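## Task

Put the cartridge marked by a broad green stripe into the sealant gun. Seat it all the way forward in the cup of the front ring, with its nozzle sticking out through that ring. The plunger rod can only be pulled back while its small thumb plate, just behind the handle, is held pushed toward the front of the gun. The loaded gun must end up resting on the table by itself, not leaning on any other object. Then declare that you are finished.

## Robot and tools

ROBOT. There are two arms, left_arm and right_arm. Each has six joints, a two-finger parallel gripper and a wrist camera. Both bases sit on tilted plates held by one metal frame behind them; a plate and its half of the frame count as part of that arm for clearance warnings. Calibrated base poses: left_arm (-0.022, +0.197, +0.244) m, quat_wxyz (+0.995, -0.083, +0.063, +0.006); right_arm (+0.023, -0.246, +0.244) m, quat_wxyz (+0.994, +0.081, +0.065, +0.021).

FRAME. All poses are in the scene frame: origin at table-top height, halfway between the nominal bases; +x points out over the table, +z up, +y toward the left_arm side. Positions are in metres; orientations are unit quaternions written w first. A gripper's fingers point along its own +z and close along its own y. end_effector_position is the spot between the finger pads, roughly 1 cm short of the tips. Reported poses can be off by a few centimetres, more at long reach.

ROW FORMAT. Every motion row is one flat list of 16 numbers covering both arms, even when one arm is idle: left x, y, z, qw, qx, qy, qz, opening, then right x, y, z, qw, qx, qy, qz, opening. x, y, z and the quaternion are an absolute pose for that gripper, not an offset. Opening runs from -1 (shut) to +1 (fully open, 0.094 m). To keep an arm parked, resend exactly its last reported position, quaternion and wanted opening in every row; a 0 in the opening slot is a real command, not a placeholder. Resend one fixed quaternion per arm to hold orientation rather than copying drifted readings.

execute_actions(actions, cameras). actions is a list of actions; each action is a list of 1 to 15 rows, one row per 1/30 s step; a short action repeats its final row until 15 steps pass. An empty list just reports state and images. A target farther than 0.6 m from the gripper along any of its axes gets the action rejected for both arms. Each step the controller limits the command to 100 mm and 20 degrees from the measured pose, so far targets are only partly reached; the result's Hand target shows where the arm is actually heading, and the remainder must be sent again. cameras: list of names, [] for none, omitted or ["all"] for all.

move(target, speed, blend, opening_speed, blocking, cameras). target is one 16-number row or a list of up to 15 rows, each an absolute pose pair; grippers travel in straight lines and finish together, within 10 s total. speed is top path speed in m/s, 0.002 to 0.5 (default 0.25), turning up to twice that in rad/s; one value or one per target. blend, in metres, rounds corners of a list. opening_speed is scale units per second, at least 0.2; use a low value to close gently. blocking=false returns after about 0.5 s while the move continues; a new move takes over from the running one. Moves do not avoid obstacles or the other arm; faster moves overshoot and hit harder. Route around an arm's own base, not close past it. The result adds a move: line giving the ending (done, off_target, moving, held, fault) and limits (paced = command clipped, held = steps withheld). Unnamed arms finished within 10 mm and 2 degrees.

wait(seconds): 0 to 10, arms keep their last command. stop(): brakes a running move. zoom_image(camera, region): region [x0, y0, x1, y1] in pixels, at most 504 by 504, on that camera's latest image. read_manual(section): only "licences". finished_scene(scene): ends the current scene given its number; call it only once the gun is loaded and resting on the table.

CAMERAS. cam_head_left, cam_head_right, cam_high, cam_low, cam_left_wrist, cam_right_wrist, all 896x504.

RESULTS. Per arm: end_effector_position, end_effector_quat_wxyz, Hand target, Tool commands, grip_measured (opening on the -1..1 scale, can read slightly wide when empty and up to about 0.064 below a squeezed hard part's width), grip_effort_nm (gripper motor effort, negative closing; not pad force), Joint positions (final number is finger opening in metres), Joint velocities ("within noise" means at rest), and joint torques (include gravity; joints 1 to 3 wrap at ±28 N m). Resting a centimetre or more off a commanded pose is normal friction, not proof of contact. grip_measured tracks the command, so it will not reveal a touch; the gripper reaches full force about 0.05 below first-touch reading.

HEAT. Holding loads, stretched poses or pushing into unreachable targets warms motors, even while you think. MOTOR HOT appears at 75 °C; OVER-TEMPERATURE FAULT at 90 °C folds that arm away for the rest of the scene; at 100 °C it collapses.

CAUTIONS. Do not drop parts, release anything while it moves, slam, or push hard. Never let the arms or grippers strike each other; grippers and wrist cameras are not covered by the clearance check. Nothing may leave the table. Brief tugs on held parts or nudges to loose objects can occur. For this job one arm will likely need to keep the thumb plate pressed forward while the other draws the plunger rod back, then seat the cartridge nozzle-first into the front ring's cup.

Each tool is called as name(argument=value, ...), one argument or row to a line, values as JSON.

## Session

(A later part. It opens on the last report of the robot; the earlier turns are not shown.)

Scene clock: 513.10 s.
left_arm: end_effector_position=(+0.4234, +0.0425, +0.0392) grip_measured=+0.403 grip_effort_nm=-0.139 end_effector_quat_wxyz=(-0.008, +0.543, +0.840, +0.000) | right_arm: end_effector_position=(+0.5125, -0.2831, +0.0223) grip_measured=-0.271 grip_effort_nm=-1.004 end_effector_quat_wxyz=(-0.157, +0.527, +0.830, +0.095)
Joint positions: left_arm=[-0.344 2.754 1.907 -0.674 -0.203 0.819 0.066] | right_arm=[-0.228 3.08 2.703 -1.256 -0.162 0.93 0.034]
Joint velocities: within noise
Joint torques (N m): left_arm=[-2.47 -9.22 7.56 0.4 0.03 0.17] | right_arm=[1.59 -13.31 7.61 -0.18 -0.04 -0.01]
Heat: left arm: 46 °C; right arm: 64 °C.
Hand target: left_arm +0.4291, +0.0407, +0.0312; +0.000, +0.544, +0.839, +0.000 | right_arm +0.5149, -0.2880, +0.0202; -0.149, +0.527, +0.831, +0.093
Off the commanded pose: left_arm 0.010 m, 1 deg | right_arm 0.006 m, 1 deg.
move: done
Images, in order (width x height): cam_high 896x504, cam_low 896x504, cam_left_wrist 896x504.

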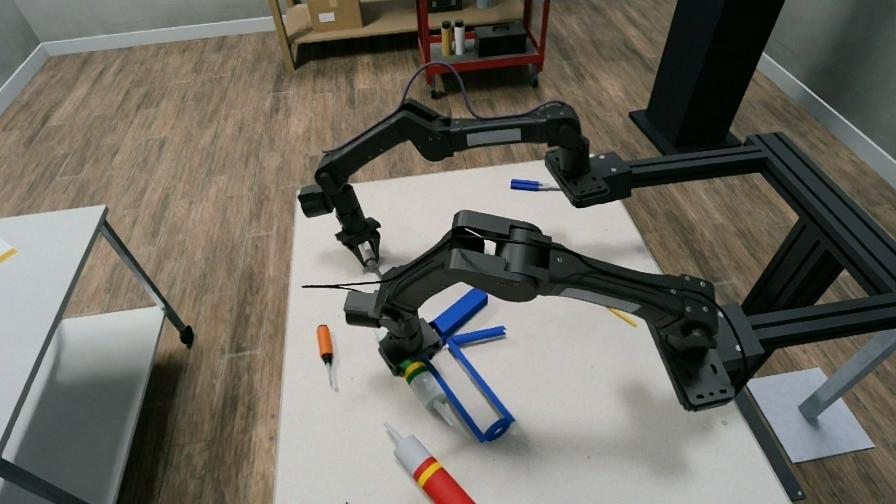

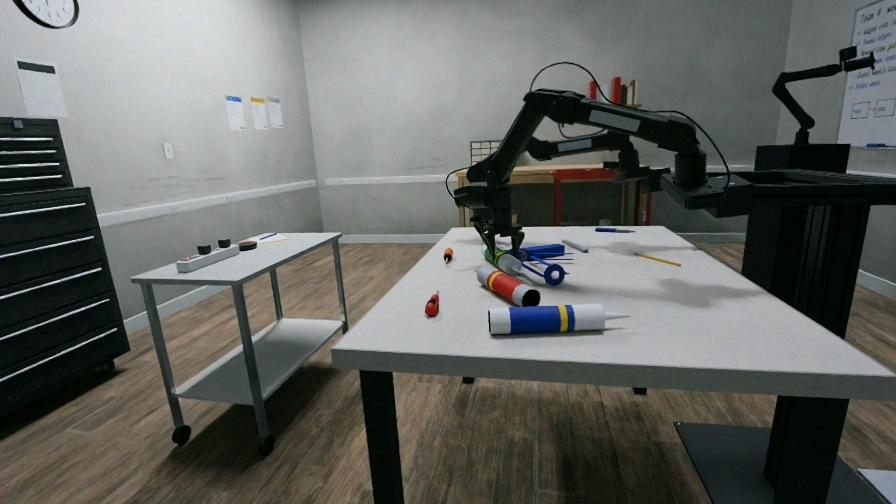

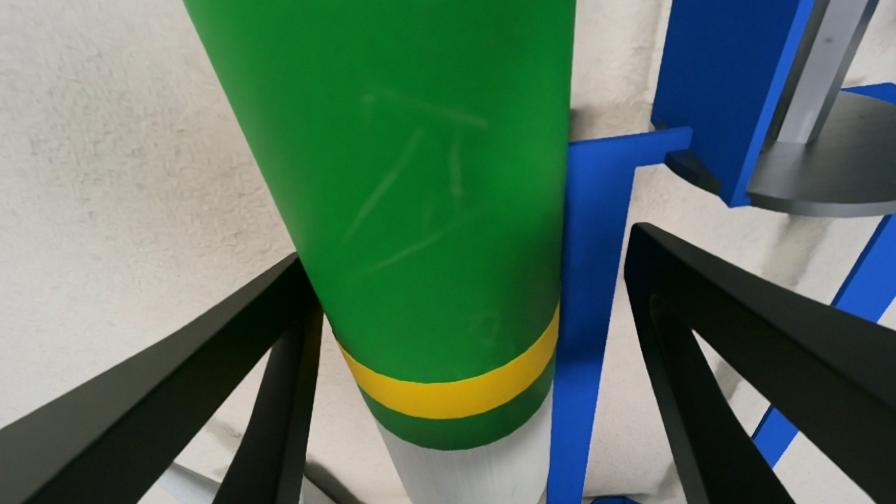

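move(
  target=[
    [0.438, 0.044, 0.032, 0,0.5446,0.8387,0, 0.4, 0.515,-0.288,0.020,-0.150,0.527,0.831,0.093,-0.7],
  ],
  speed=0.05,
  cameras=["cam_left_wrist"],
)

Scene clock: 516.50 s.
left_arm: end_effector_position=(+0.4398, +0.0437, +0.0409) grip_measured=+0.403 grip_effort_nm=-0.144 end_effector_quat_wxyz=(+0.008, +0.540, +0.842, +0.005) | right_arm: end_effector_position=(+0.5125, -0.2831, +0.0223) grip_measured=-0.271 grip_effort_nm=-1.004 end_effector_quat_wxyz=(-0.157, +0.527, +0.830, +0.095)
Joint positions: left_arm=[-0.332 2.771 1.96 -0.675 -0.203 0.831 0.066] | right_arm=[-0.228 3.08 2.703 -1.256 -0.162 0.93 0.034]
Joint velocities: within noise
Joint torques (N m): left_arm=[-2.5 -9.33 7.99 0.17 0.04 0.17] | right_arm=[1.65 -13.29 7.58 -0.22 -0.03 -0.05]
Heat: left arm: 46 °C; right arm: 64 °C.
Hand target: left_arm +0.4376, +0.0441, +0.0321; +0.000, +0.545, +0.839, +0.000 | right_arm +0.5149, -0.2880, +0.0202; -0.149, +0.527, +0.831, +0.093
Off the commanded pose: left_arm 0.009 m, 1 deg | right_arm 0.006 m, 1 deg.
move: done
Images, in order (width x height): cam_left_wrist 896x504.

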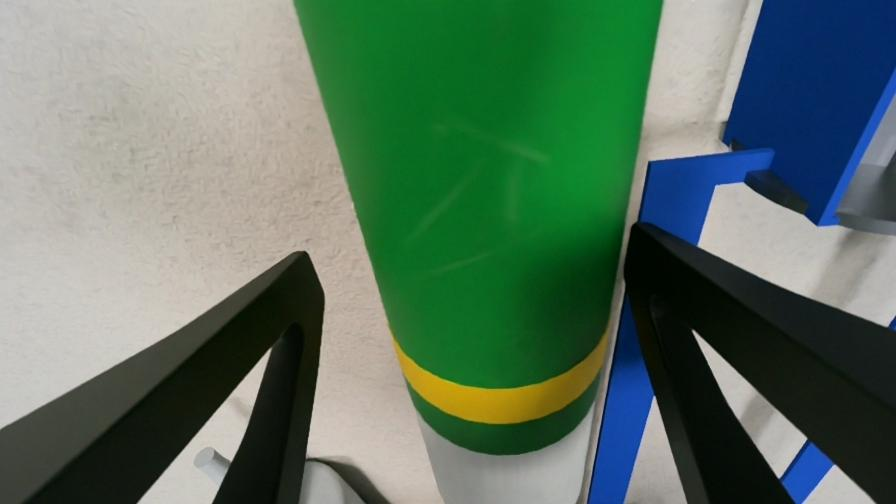

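move(
  target=[
    [0.435, 0.043, 0.032, 0,0.5446,0.8387,0, -0.05, 0.515,-0.288,0.020,-0.150,0.527,0.831,0.093,-0.7],
  ],
  speed=0.05,
  opening_speed=0.2,
  cameras=["cam_left_wrist","cam_high","cam_low"],
)

zoom_image(
  camera="cam_low",
  region=[450, 190, 610, 310],
)

Scene clock: 521.10 s.
left_arm: end_effector_position=(+0.4398, +0.0437, +0.0409) grip_measured=-0.006 grip_effort_nm=-1.004 end_effector_quat_wxyz=(+0.008, +0.540, +0.841, +0.005) | right_arm: end_effector_position=(+0.5125, -0.2831, +0.0223) grip_measured=-0.271 grip_effort_nm=-1.004 end_effector_quat_wxyz=(-0.157, +0.527, +0.830, +0.095)
Joint positions: left_arm=[-0.332 2.771 1.96 -0.675 -0.203 0.832 0.047] | right_arm=[-0.228 3.08 2.703 -1.256 -0.162 0.93 0.034]
Joint velocities: within noise
Joint torques (N m): left_arm=[-2.88 -10 6.17 0.24 0.05 0.11] | right_arm=[1.69 -13.34 7.6 -0.23 -0.04 -0.05]
Heat: left arm: 45 °C; right arm: 65 °C.
Hand target: left_arm +0.4348, +0.0430, +0.0322; +0.000, +0.545, +0.839, +0.000 | right_arm +0.5149, -0.2880, +0.0202; -0.149, +0.527, +0.831, +0.093
Off the commanded pose: left_arm 0.010 m, 1 deg | right_arm 0.006 m, 1 deg.
move: done
Images, in order (width x height): cam_high 896x504, cam_low 896x504, cam_left_wrist 896x504.

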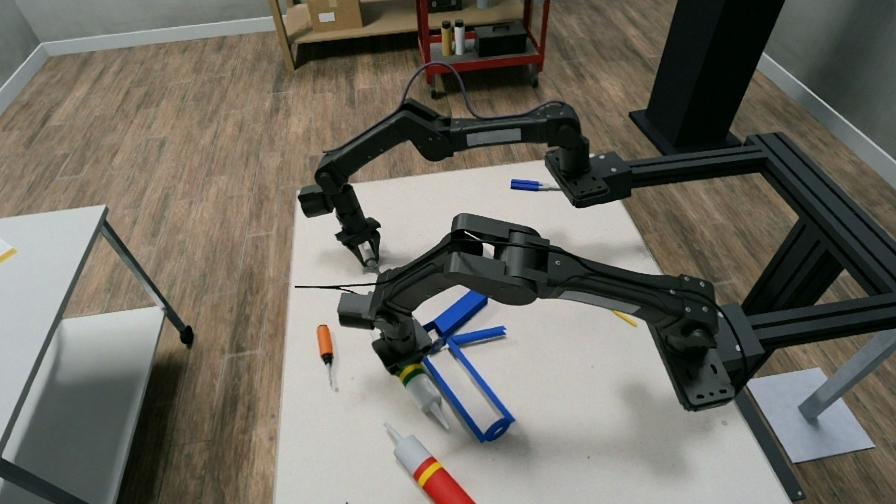

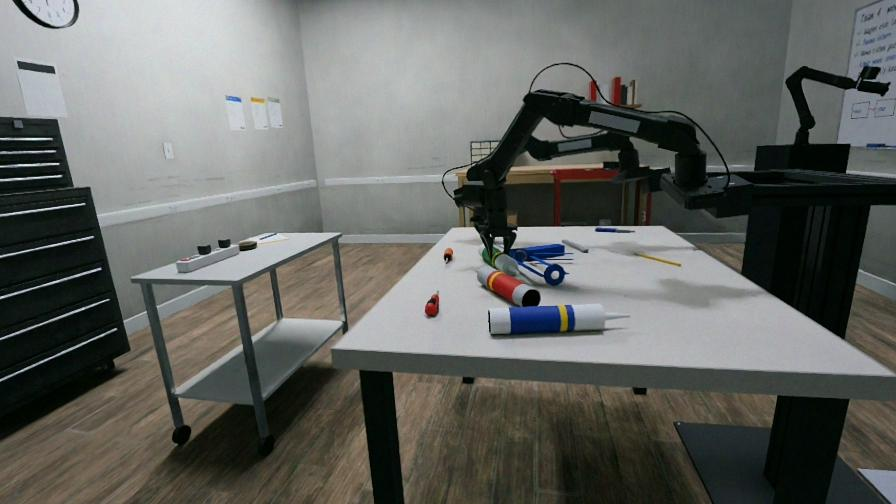

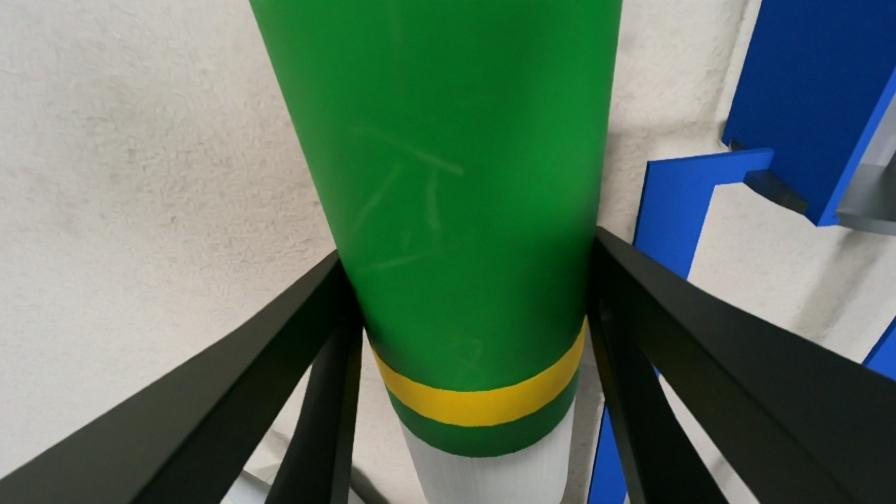

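Scaled by 3.150 from the camera's 896x504 image, which has a finer 1280x720 frame.

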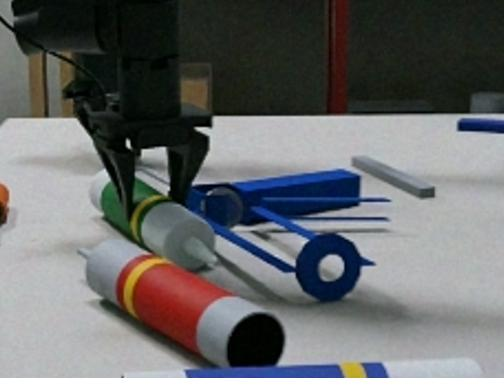

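move(
  target=[
    [0.440, 0.043, 0.15, 0,0.5446,0.8387,0, -0.25, 0.515,-0.288,0.020,-0.150,0.527,0.831,0.093,-0.7],
  ],
  speed=0.08,
)

zoom_image(
  camera="cam_high",
  region=[290, 270, 550, 504],
)

zoom_image(
  camera="cam_low",
  region=[450, 170, 610, 310],
)

Scene clock: 527.17 s.
left_arm: end_effector_position=(+0.4193, +0.0543, +0.1025) grip_measured=-0.008 grip_effort_nm=-1.023 end_effector_quat_wxyz=(-0.042, +0.545, +0.837, -0.008) | right_arm: end_effector_position=(+0.5125, -0.2831, +0.0223) grip_measured=-0.271 grip_effort_nm=-1.009 end_effector_quat_wxyz=(-0.157, +0.527, +0.830, +0.095)
Joint positions: left_arm=[-0.35 2.629 1.938 -0.902 -0.203 0.805 0.047] | right_arm=[-0.228 3.08 2.703 -1.256 -0.162 0.93 0.034]
Joint velocities: within noise
Joint torques (N m): left_arm=[-5.24 -18.25 7.35 -0.15 0.02 -0.1] | right_arm=[1.65 -13.3 7.57 -0.22 -0.05 -0.04]
Heat: left arm: 47 °C; right arm: 65 °C.
Hand target: left_arm +0.4386, +0.0433, +0.1483; +0.000, +0.545, +0.839, -0.001 | right_arm +0.5149, -0.2880, +0.0202; -0.149, +0.527, +0.831, +0.093
Off the commanded pose: left_arm 0.053 m, 5 deg | right_arm 0.006 m, 1 deg.
move: off_target (left_arm)

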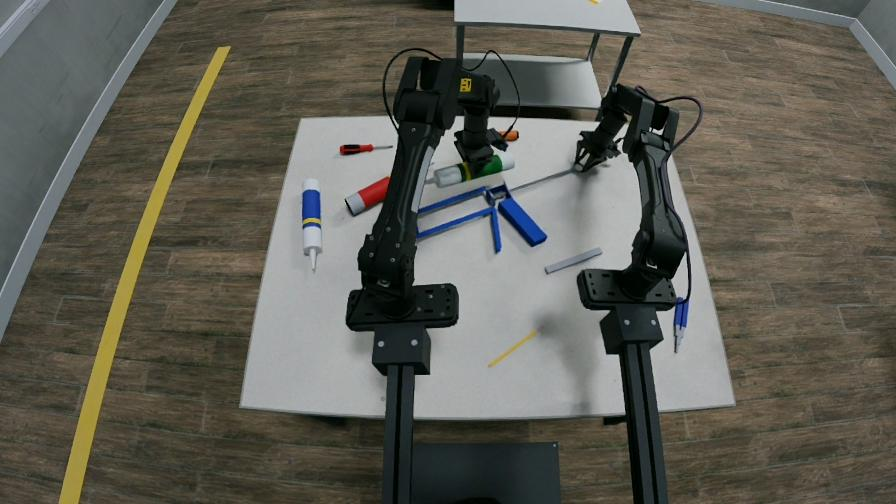

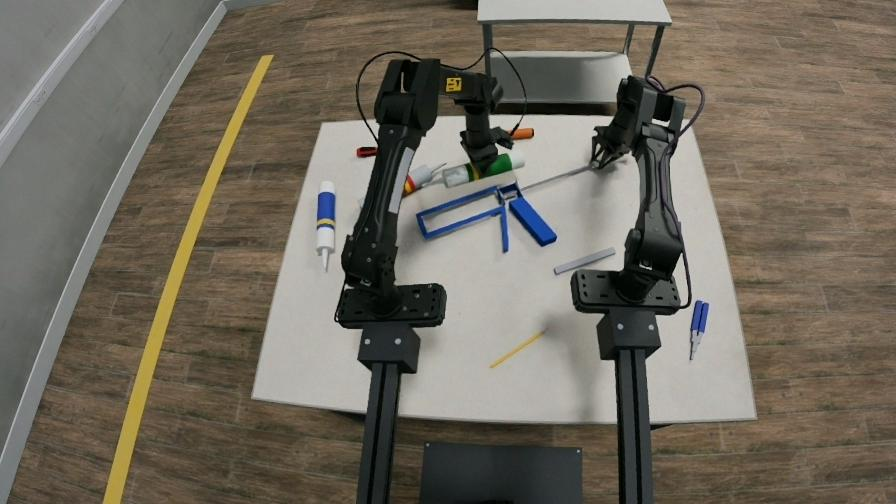

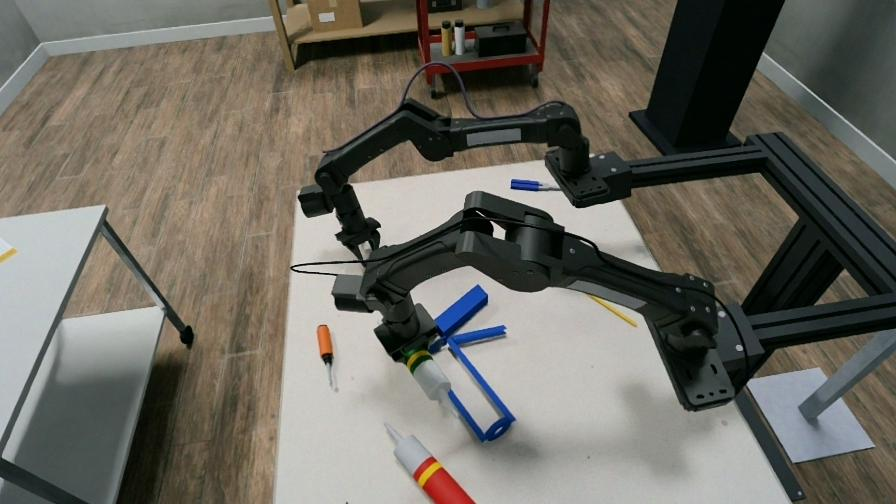

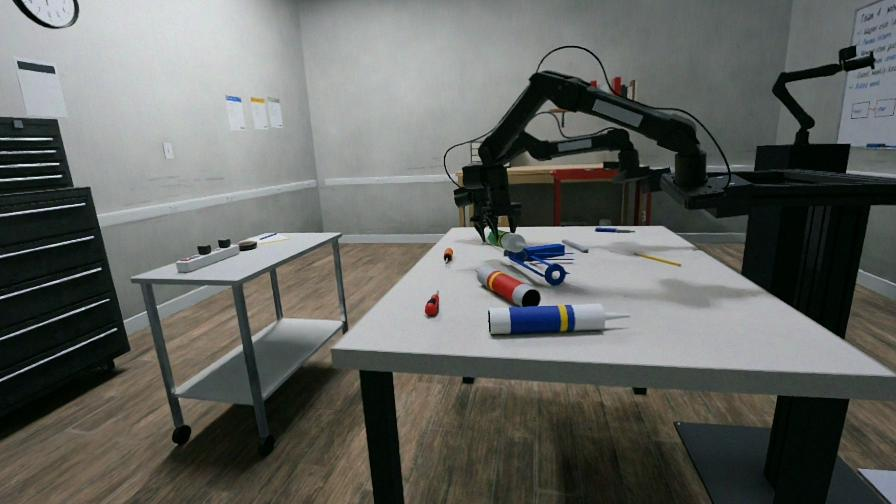

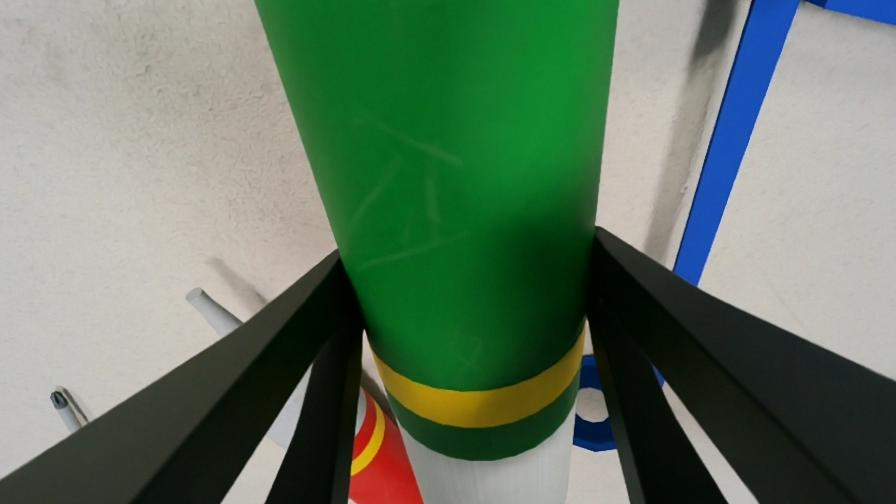

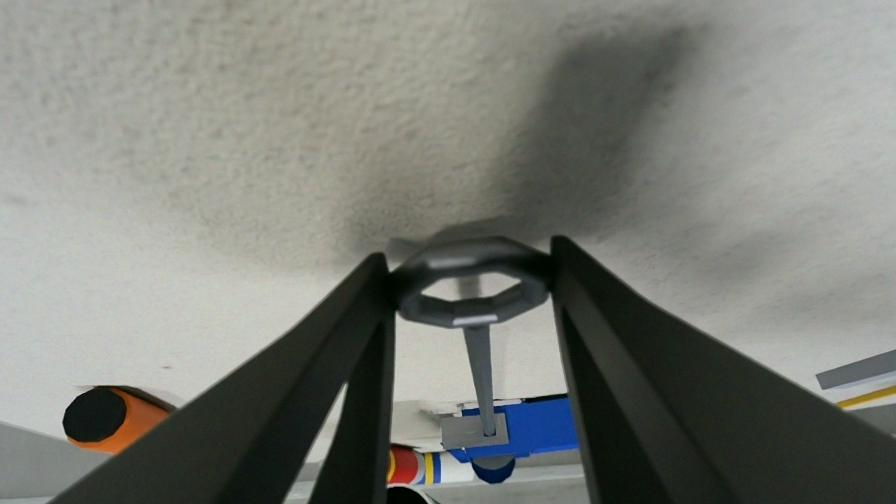

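Scaled by 1.938 from the camera's 896x504 image, which has a finer 1280x720 frame.

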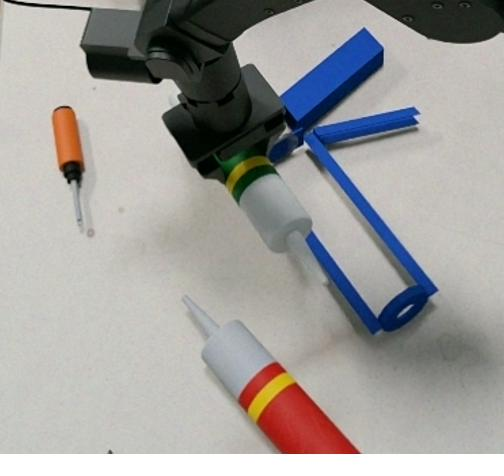

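Scaled by 3.150 from the camera's 896x504 image, which has a finer 1280x720 frame.

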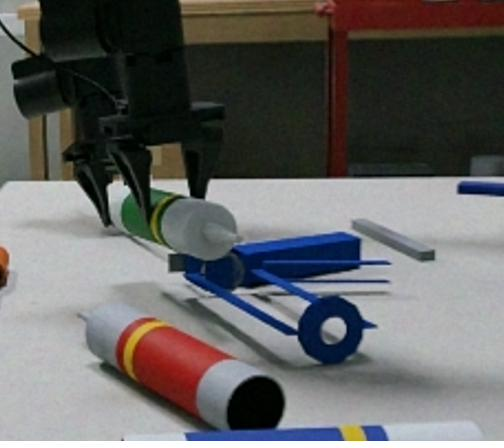

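move(
  target=[
    [0.430, 0.045, 0.18, 0.1023,0.5391,0.8333,-0.0662, -0.25, 0.515,-0.288,0.020,-0.150,0.527,0.831,0.093,-0.7],
    [0.366, 0.035, 0.18, 0.1023,0.5391,0.8333,-0.0662, -0.25, 0.515,-0.288,0.020,-0.150,0.527,0.831,0.093,-0.7],
  ],
  speed=0.1,
  cameras=["cam_left_wrist","cam_high","cam_low"],
)

zoom_image(
  camera="cam_high",
  region=[290, 270, 550, 504],
)

zoom_image(
  camera="cam_low",
  region=[450, 170, 610, 310],
)

Scene clock: 554.97 s.
left_arm: end_effector_position=(+0.3457, +0.0477, +0.1489) grip_measured=-0.008 grip_effort_nm=-1.028 end_effector_quat_wxyz=(+0.048, +0.544, +0.835, -0.068) | right_arm: end_effector_position=(+0.5125, -0.2831, +0.0223) grip_measured=-0.271 grip_effort_nm=-1.009 end_effector_quat_wxyz=(-0.157, +0.527, +0.830, +0.095)
Joint positions: left_arm=[-0.378 2.196 1.28 -0.533 -0.047 0.802 0.047] | right_arm=[-0.228 3.08 2.703 -1.256 -0.162 0.93 0.034]
Joint velocities: within noise
Joint torques (N m): left_arm=[-3.99 -14.6 5.12 0.62 0.23 -0.09] | right_arm=[1.58 -13.27 7.64 -0.21 -0.03 -0.06]
Heat: left arm: 54 °C; right arm: 65 °C.
Hand target: left_arm +0.3651, +0.0354, +0.1799; +0.102, +0.540, +0.833, -0.067 | right_arm +0.5149, -0.2880, +0.0202; -0.149, +0.527, +0.831, +0.093
Off the commanded pose: left_arm 0.039 m, 6 deg | right_arm 0.006 m, 1 deg.
move: off_target (left_arm)
Images, in order (width x height): cam_high 896x504, cam_low 896x504, cam_left_wrist 896x504.

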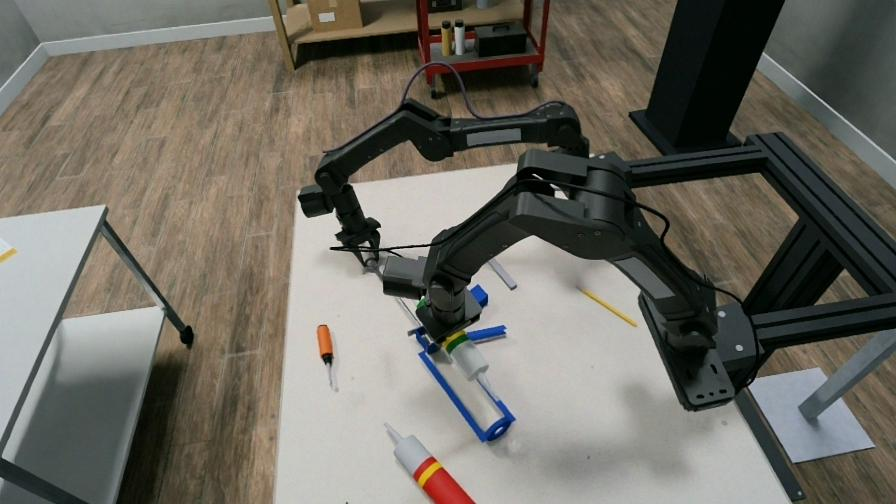

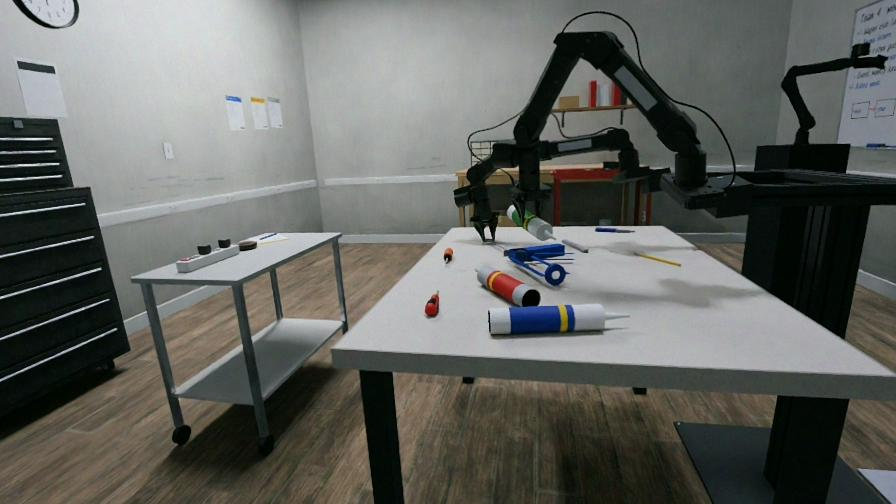

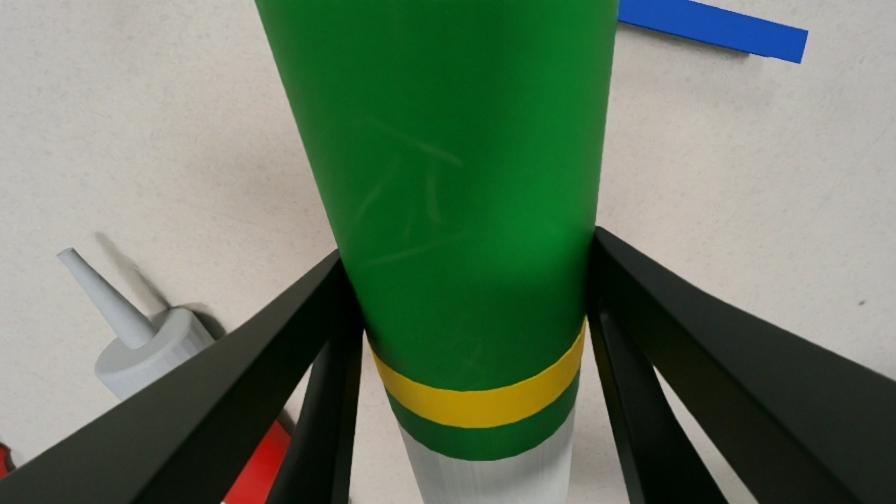

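Scaled by 1.938 from the camera's 896x504 image, which has a finer 1280x720 frame.

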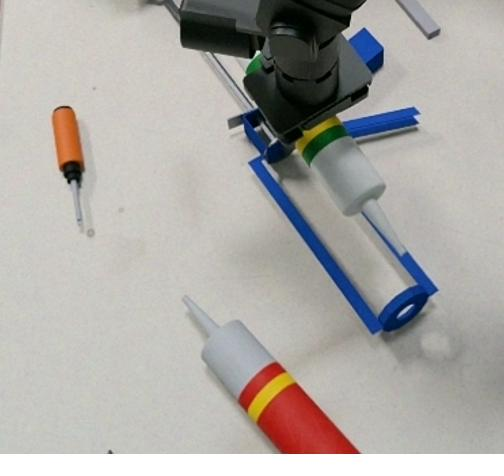

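Scaled by 3.150 from the camera's 896x504 image, which has a finer 1280x720 frame.

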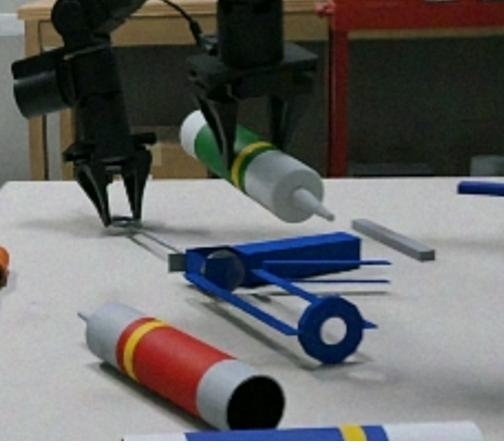

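move(
  target=[
    [0.368, 0.032, 0.105, 0.1023,0.5391,0.8333,-0.0662, -0.25, 0.515,-0.288,0.020,-0.150,0.527,0.831,0.093,-0.7],
  ],
  speed=0.08,
  cameras=["cam_left_wrist","cam_high","cam_low"],
)

zoom_image(
  camera="cam_high",
  region=[390, 300, 550, 460],
)

zoom_image(
  camera="cam_low",
  region=[490, 190, 590, 300],
)

Scene clock: 560.77 s.
left_arm: end_effector_position=(+0.3605, +0.0392, +0.1053) grip_measured=-0.008 grip_effort_nm=-1.028 end_effector_quat_wxyz=(+0.082, +0.537, +0.838, -0.059) | right_arm: end_effector_position=(+0.5125, -0.2831, +0.0223) grip_measured=-0.271 grip_effort_nm=-1.009 end_effector_quat_wxyz=(-0.157, +0.527, +0.830, +0.095)
Joint positions: left_arm=[-0.363 2.316 1.266 -0.326 -0.047 0.81 0.047] | right_arm=[-0.228 3.08 2.703 -1.256 -0.162 0.93 0.034]
Joint velocities: within noise
Joint torques (N m): left_arm=[-2.37 -8.66 4.96 0.79 0.27 0.16] | right_arm=[1.68 -13.3 7.62 -0.23 -0.04 -0.05]
Heat: left arm: 55 °C; right arm: 65 °C.
Hand target: left_arm +0.3680, +0.0322, +0.1055; +0.102, +0.539, +0.833, -0.066 | right_arm +0.5149, -0.2880, +0.0202; -0.149, +0.527, +0.831, +0.093
Off the commanded pose: left_arm 0.010 m, 3 deg | right_arm 0.006 m, 1 deg.
move: off_target (left_arm)
Images, in order (width x height): cam_high 896x504, cam_low 896x504, cam_left_wrist 896x504.

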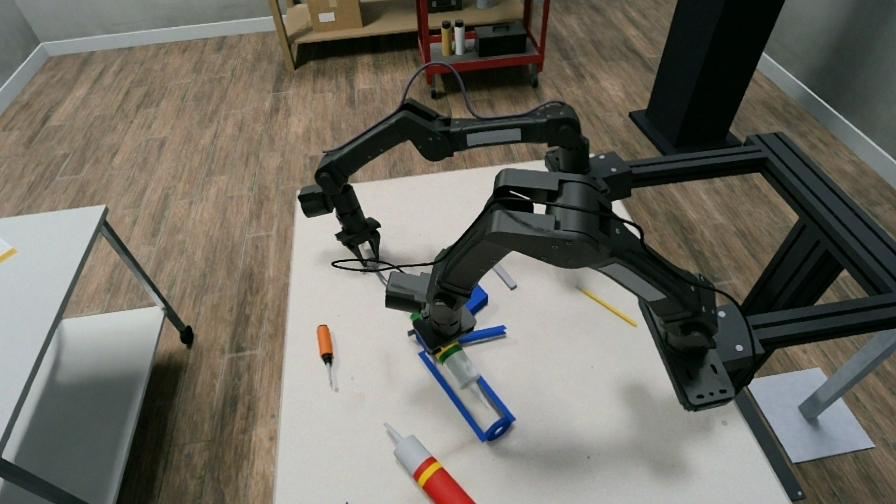

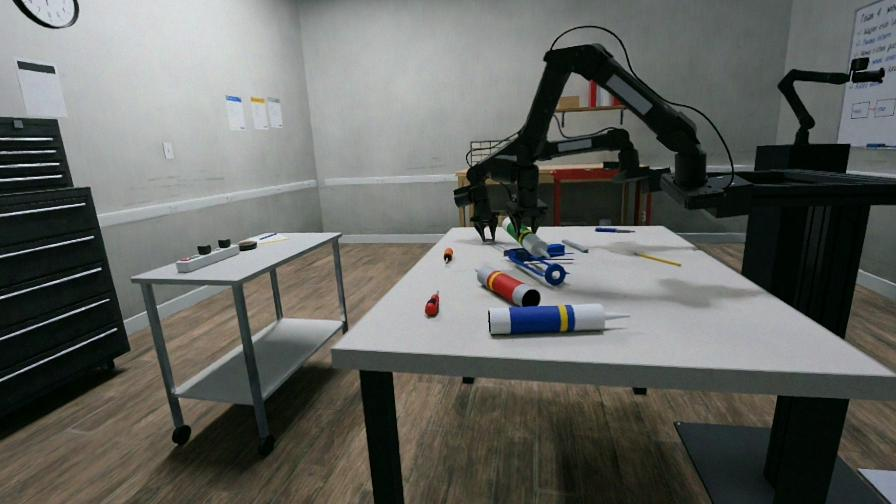

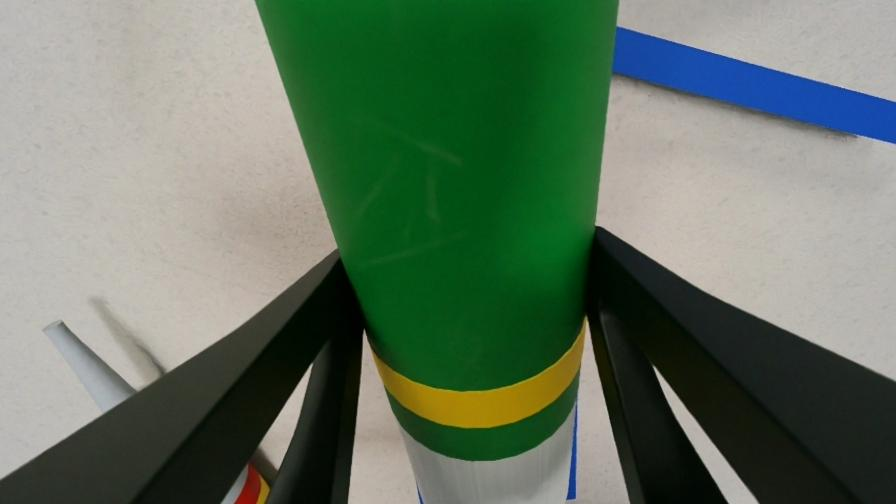

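Scaled by 3.150 from the camera's 896x504 image, which has a finer 1280x720 frame.

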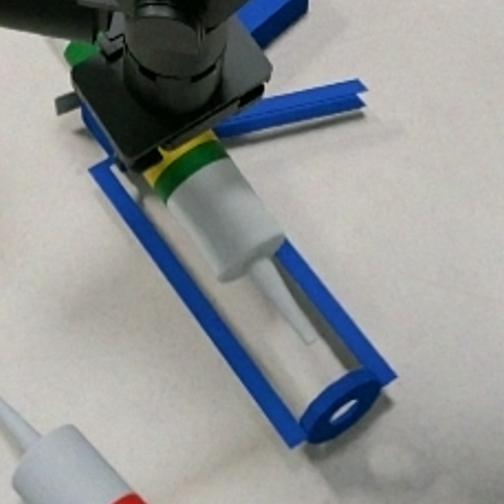

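Scaled by 4.582 from the camera's 896x504 image, which has a finer 1280x720 frame.

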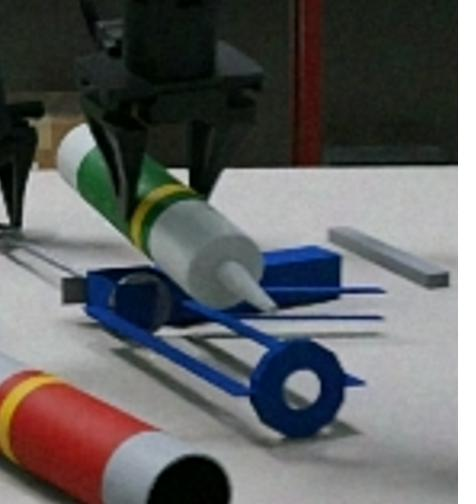

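execute_actions(
  actions=[],
)

Scene clock: 571.23 s.
left_arm: end_effector_position=(+0.3606, +0.0391, +0.1053) grip_measured=-0.008 grip_effort_nm=-1.028 end_effector_quat_wxyz=(+0.083, +0.537, +0.838, -0.058) | right_arm: end_effector_position=(+0.5125, -0.2832, +0.0223) grip_measured=-0.271 grip_effort_nm=-1.009 end_effector_quat_wxyz=(-0.157, +0.527, +0.830, +0.095)
Joint positions: left_arm=[-0.363 2.316 1.266 -0.325 -0.047 0.811 0.047] | right_arm=[-0.228 3.08 2.703 -1.256 -0.162 0.93 0.034]
Joint velocities: within noise
Joint torques (N m): left_arm=[-2.37 -8.61 4.96 0.78 0.27 0.15] | right_arm=[1.58 -13.27 7.58 -0.23 -0.03 -0.04]
Heat: left arm: 49 °C; right arm: 65 °C.
Hand target: left_arm +0.3679, +0.0322, +0.1054; +0.102, +0.539, +0.833, -0.066 | right_arm +0.5149, -0.2880, +0.0202; -0.149, +0.527, +0.831, +0.093
Tool commands: left_gripper/opening=-0.25 right_gripper/opening=-0.7
Off the commanded pose: left_arm 0.010 m, 2 deg | right_arm 0.006 m, 1 deg.

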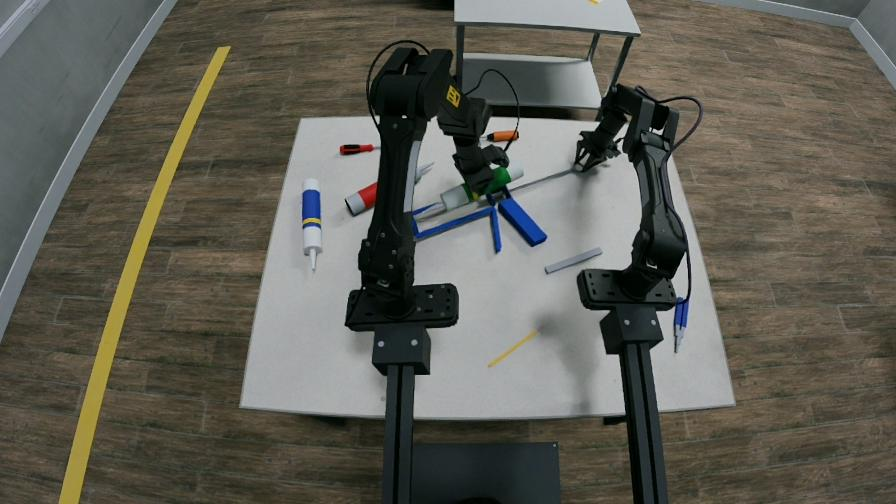

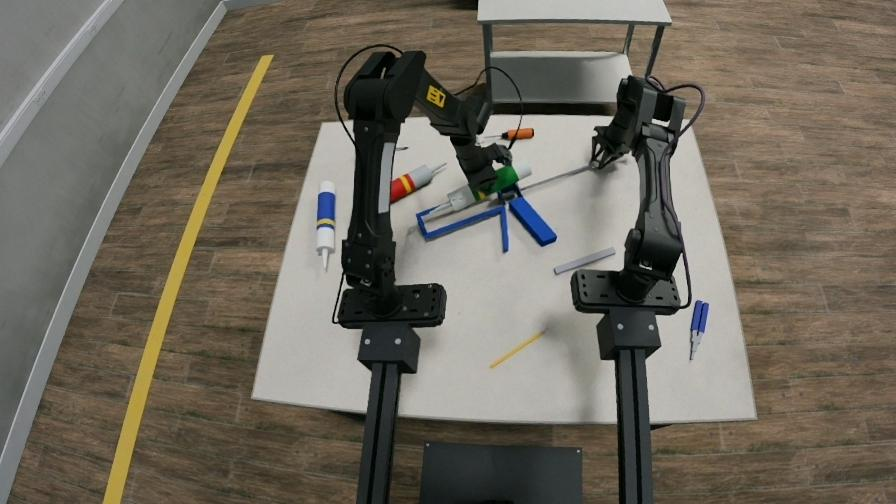

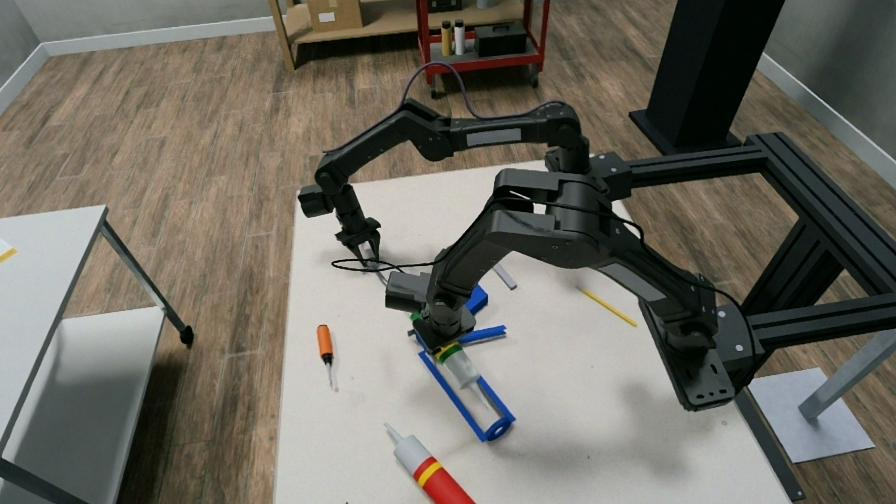

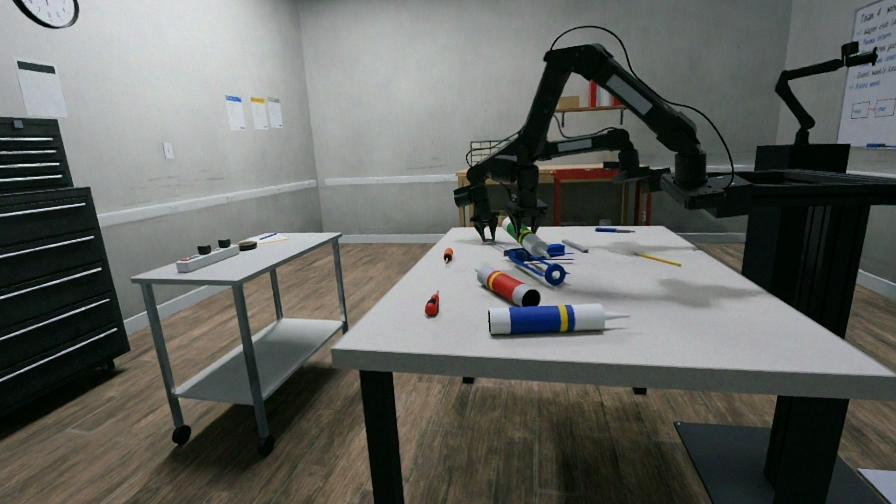

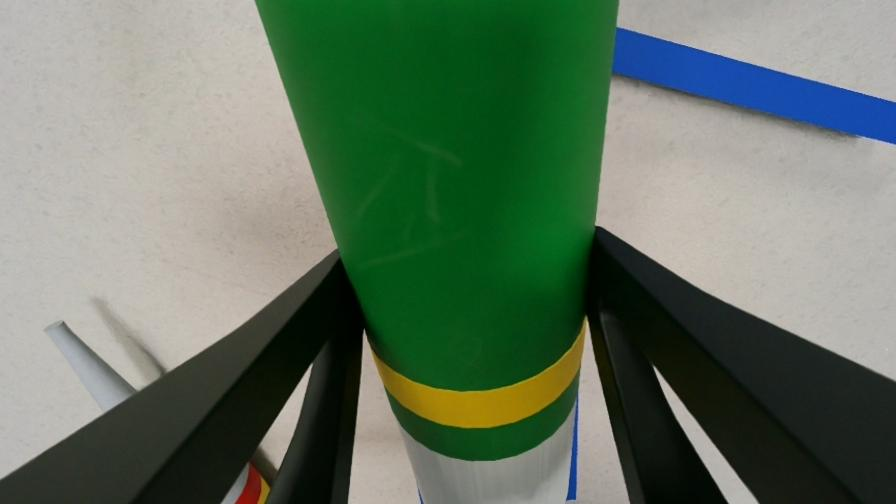

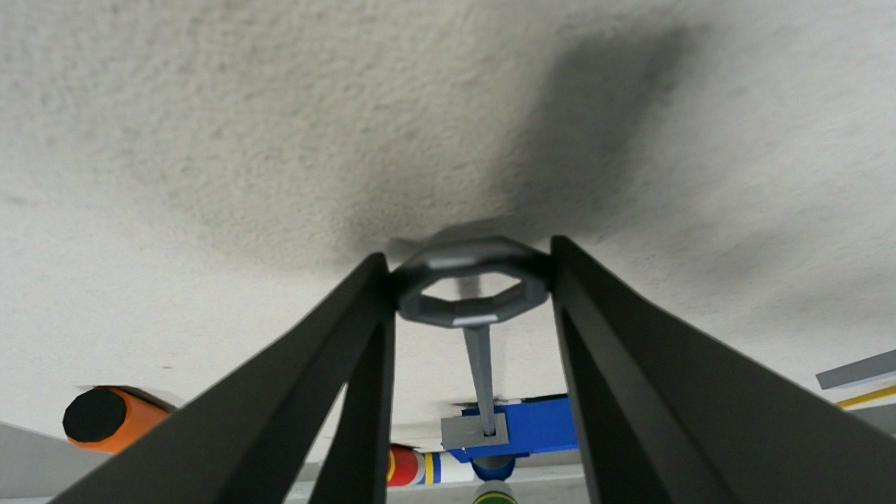

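move(
  target=[0.366,0.0385,0.075,0.1023,0.5391,0.8333,-0.0662,-0.25,0.515,-0.288,0.020,-0.150,0.527,0.831,0.093,-0.7],
  speed=0.04,
  cameras=["cam_high","cam_low","cam_left_wrist"],
)

zoom_image(
  camera="cam_high",
  region=[390, 300, 550, 460],
)

zoom_image(
  camera="cam_low",
  region=[490, 190, 590, 300],
)

Scene clock: 576.33 s.
left_arm: end_effector_position=(+0.3632, +0.0451, +0.0776) grip_measured=-0.008 grip_effort_nm=-1.028 end_effector_quat_wxyz=(+0.086, +0.536, +0.838, -0.056) | right_arm: end_effector_position=(+0.5125, -0.2832, +0.0223) grip_measured=-0.271 grip_effort_nm=-1.004 end_effector_quat_wxyz=(-0.157, +0.527, +0.830, +0.095)
Joint positions: left_arm=[-0.335 2.39 1.266 -0.24 -0.045 0.838 0.047] | right_arm=[-0.228 3.08 2.703 -1.256 -0.162 0.93 0.034]
Joint velocities: within noise
Joint torques (N m): left_arm=[-2.24 -8.5 3.77 0.81 0.32 0.15] | right_arm=[1.68 -13.22 7.61 -0.22 -0.04 -0.04]
Heat: left arm: 48 °C; right arm: 66 °C.
Hand target: left_arm +0.3660, +0.0387, +0.0753; +0.102, +0.539, +0.833, -0.066 | right_arm +0.5149, -0.2880, +0.0202; -0.149, +0.527, +0.831, +0.093
Off the commanded pose: left_arm 0.008 m, 2 deg | right_arm 0.006 m, 1 deg.
move: done
Images, in order (width x height): cam_high 896x504, cam_low 896x504, cam_left_wrist 896x504.

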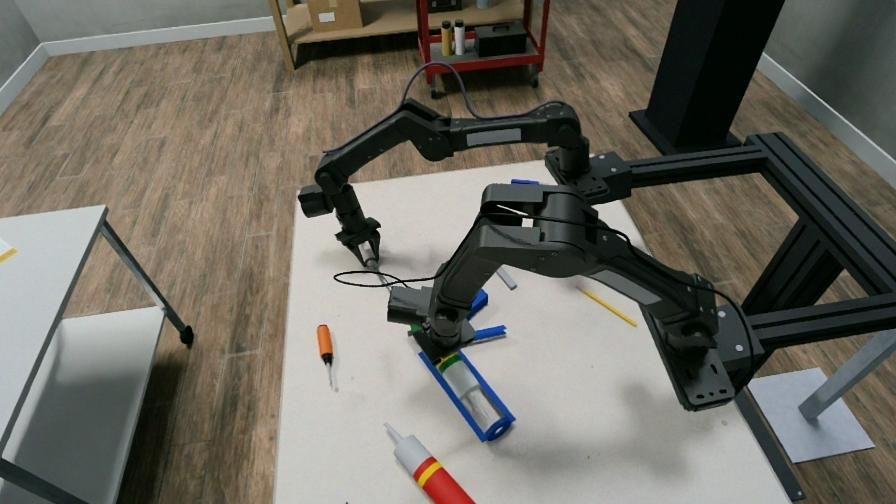

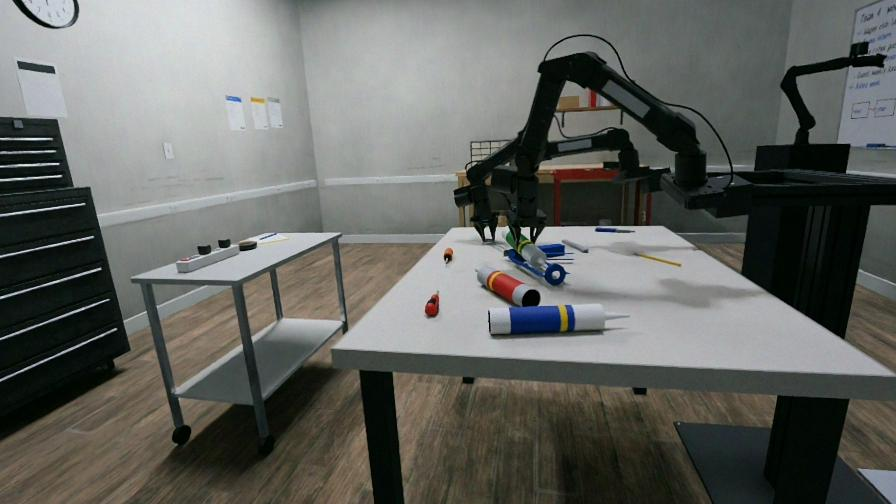

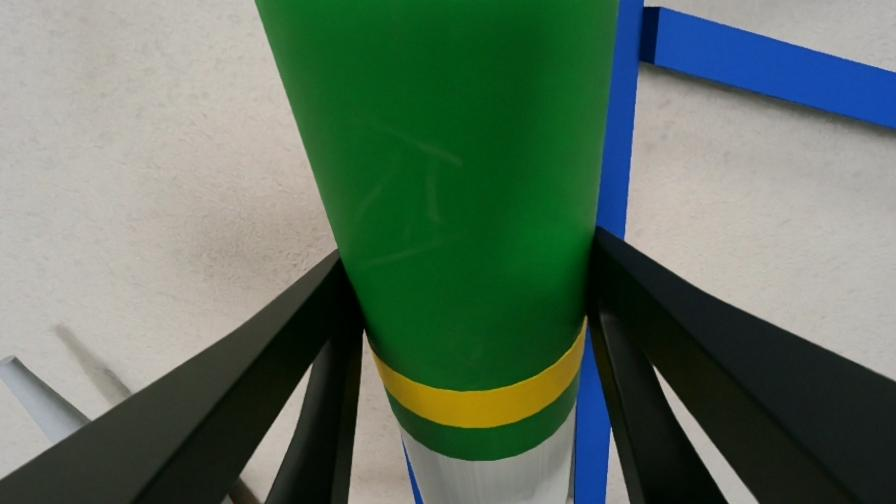

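Scaled by 3.150 from the camera's 896x504 image, which has a finer 1280x720 frame.

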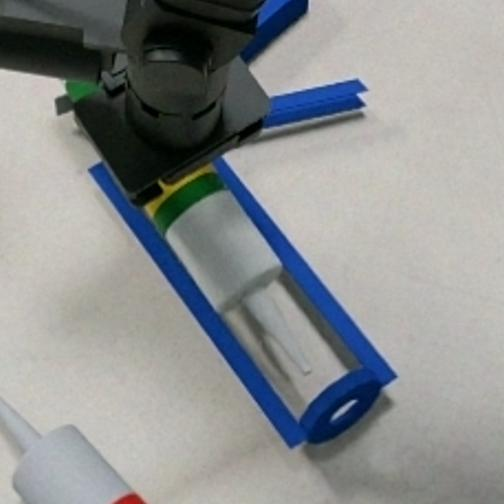

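Scaled by 4.582 from the camera's 896x504 image, which has a finer 1280x720 frame.

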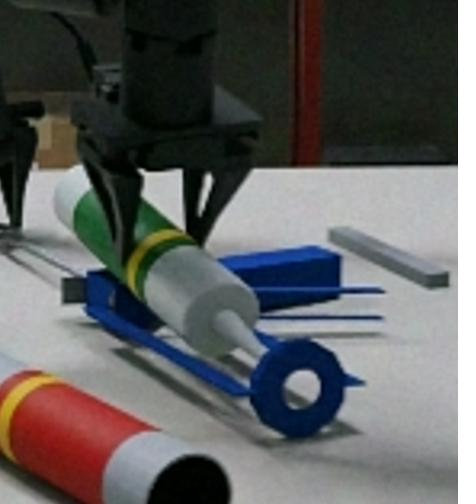

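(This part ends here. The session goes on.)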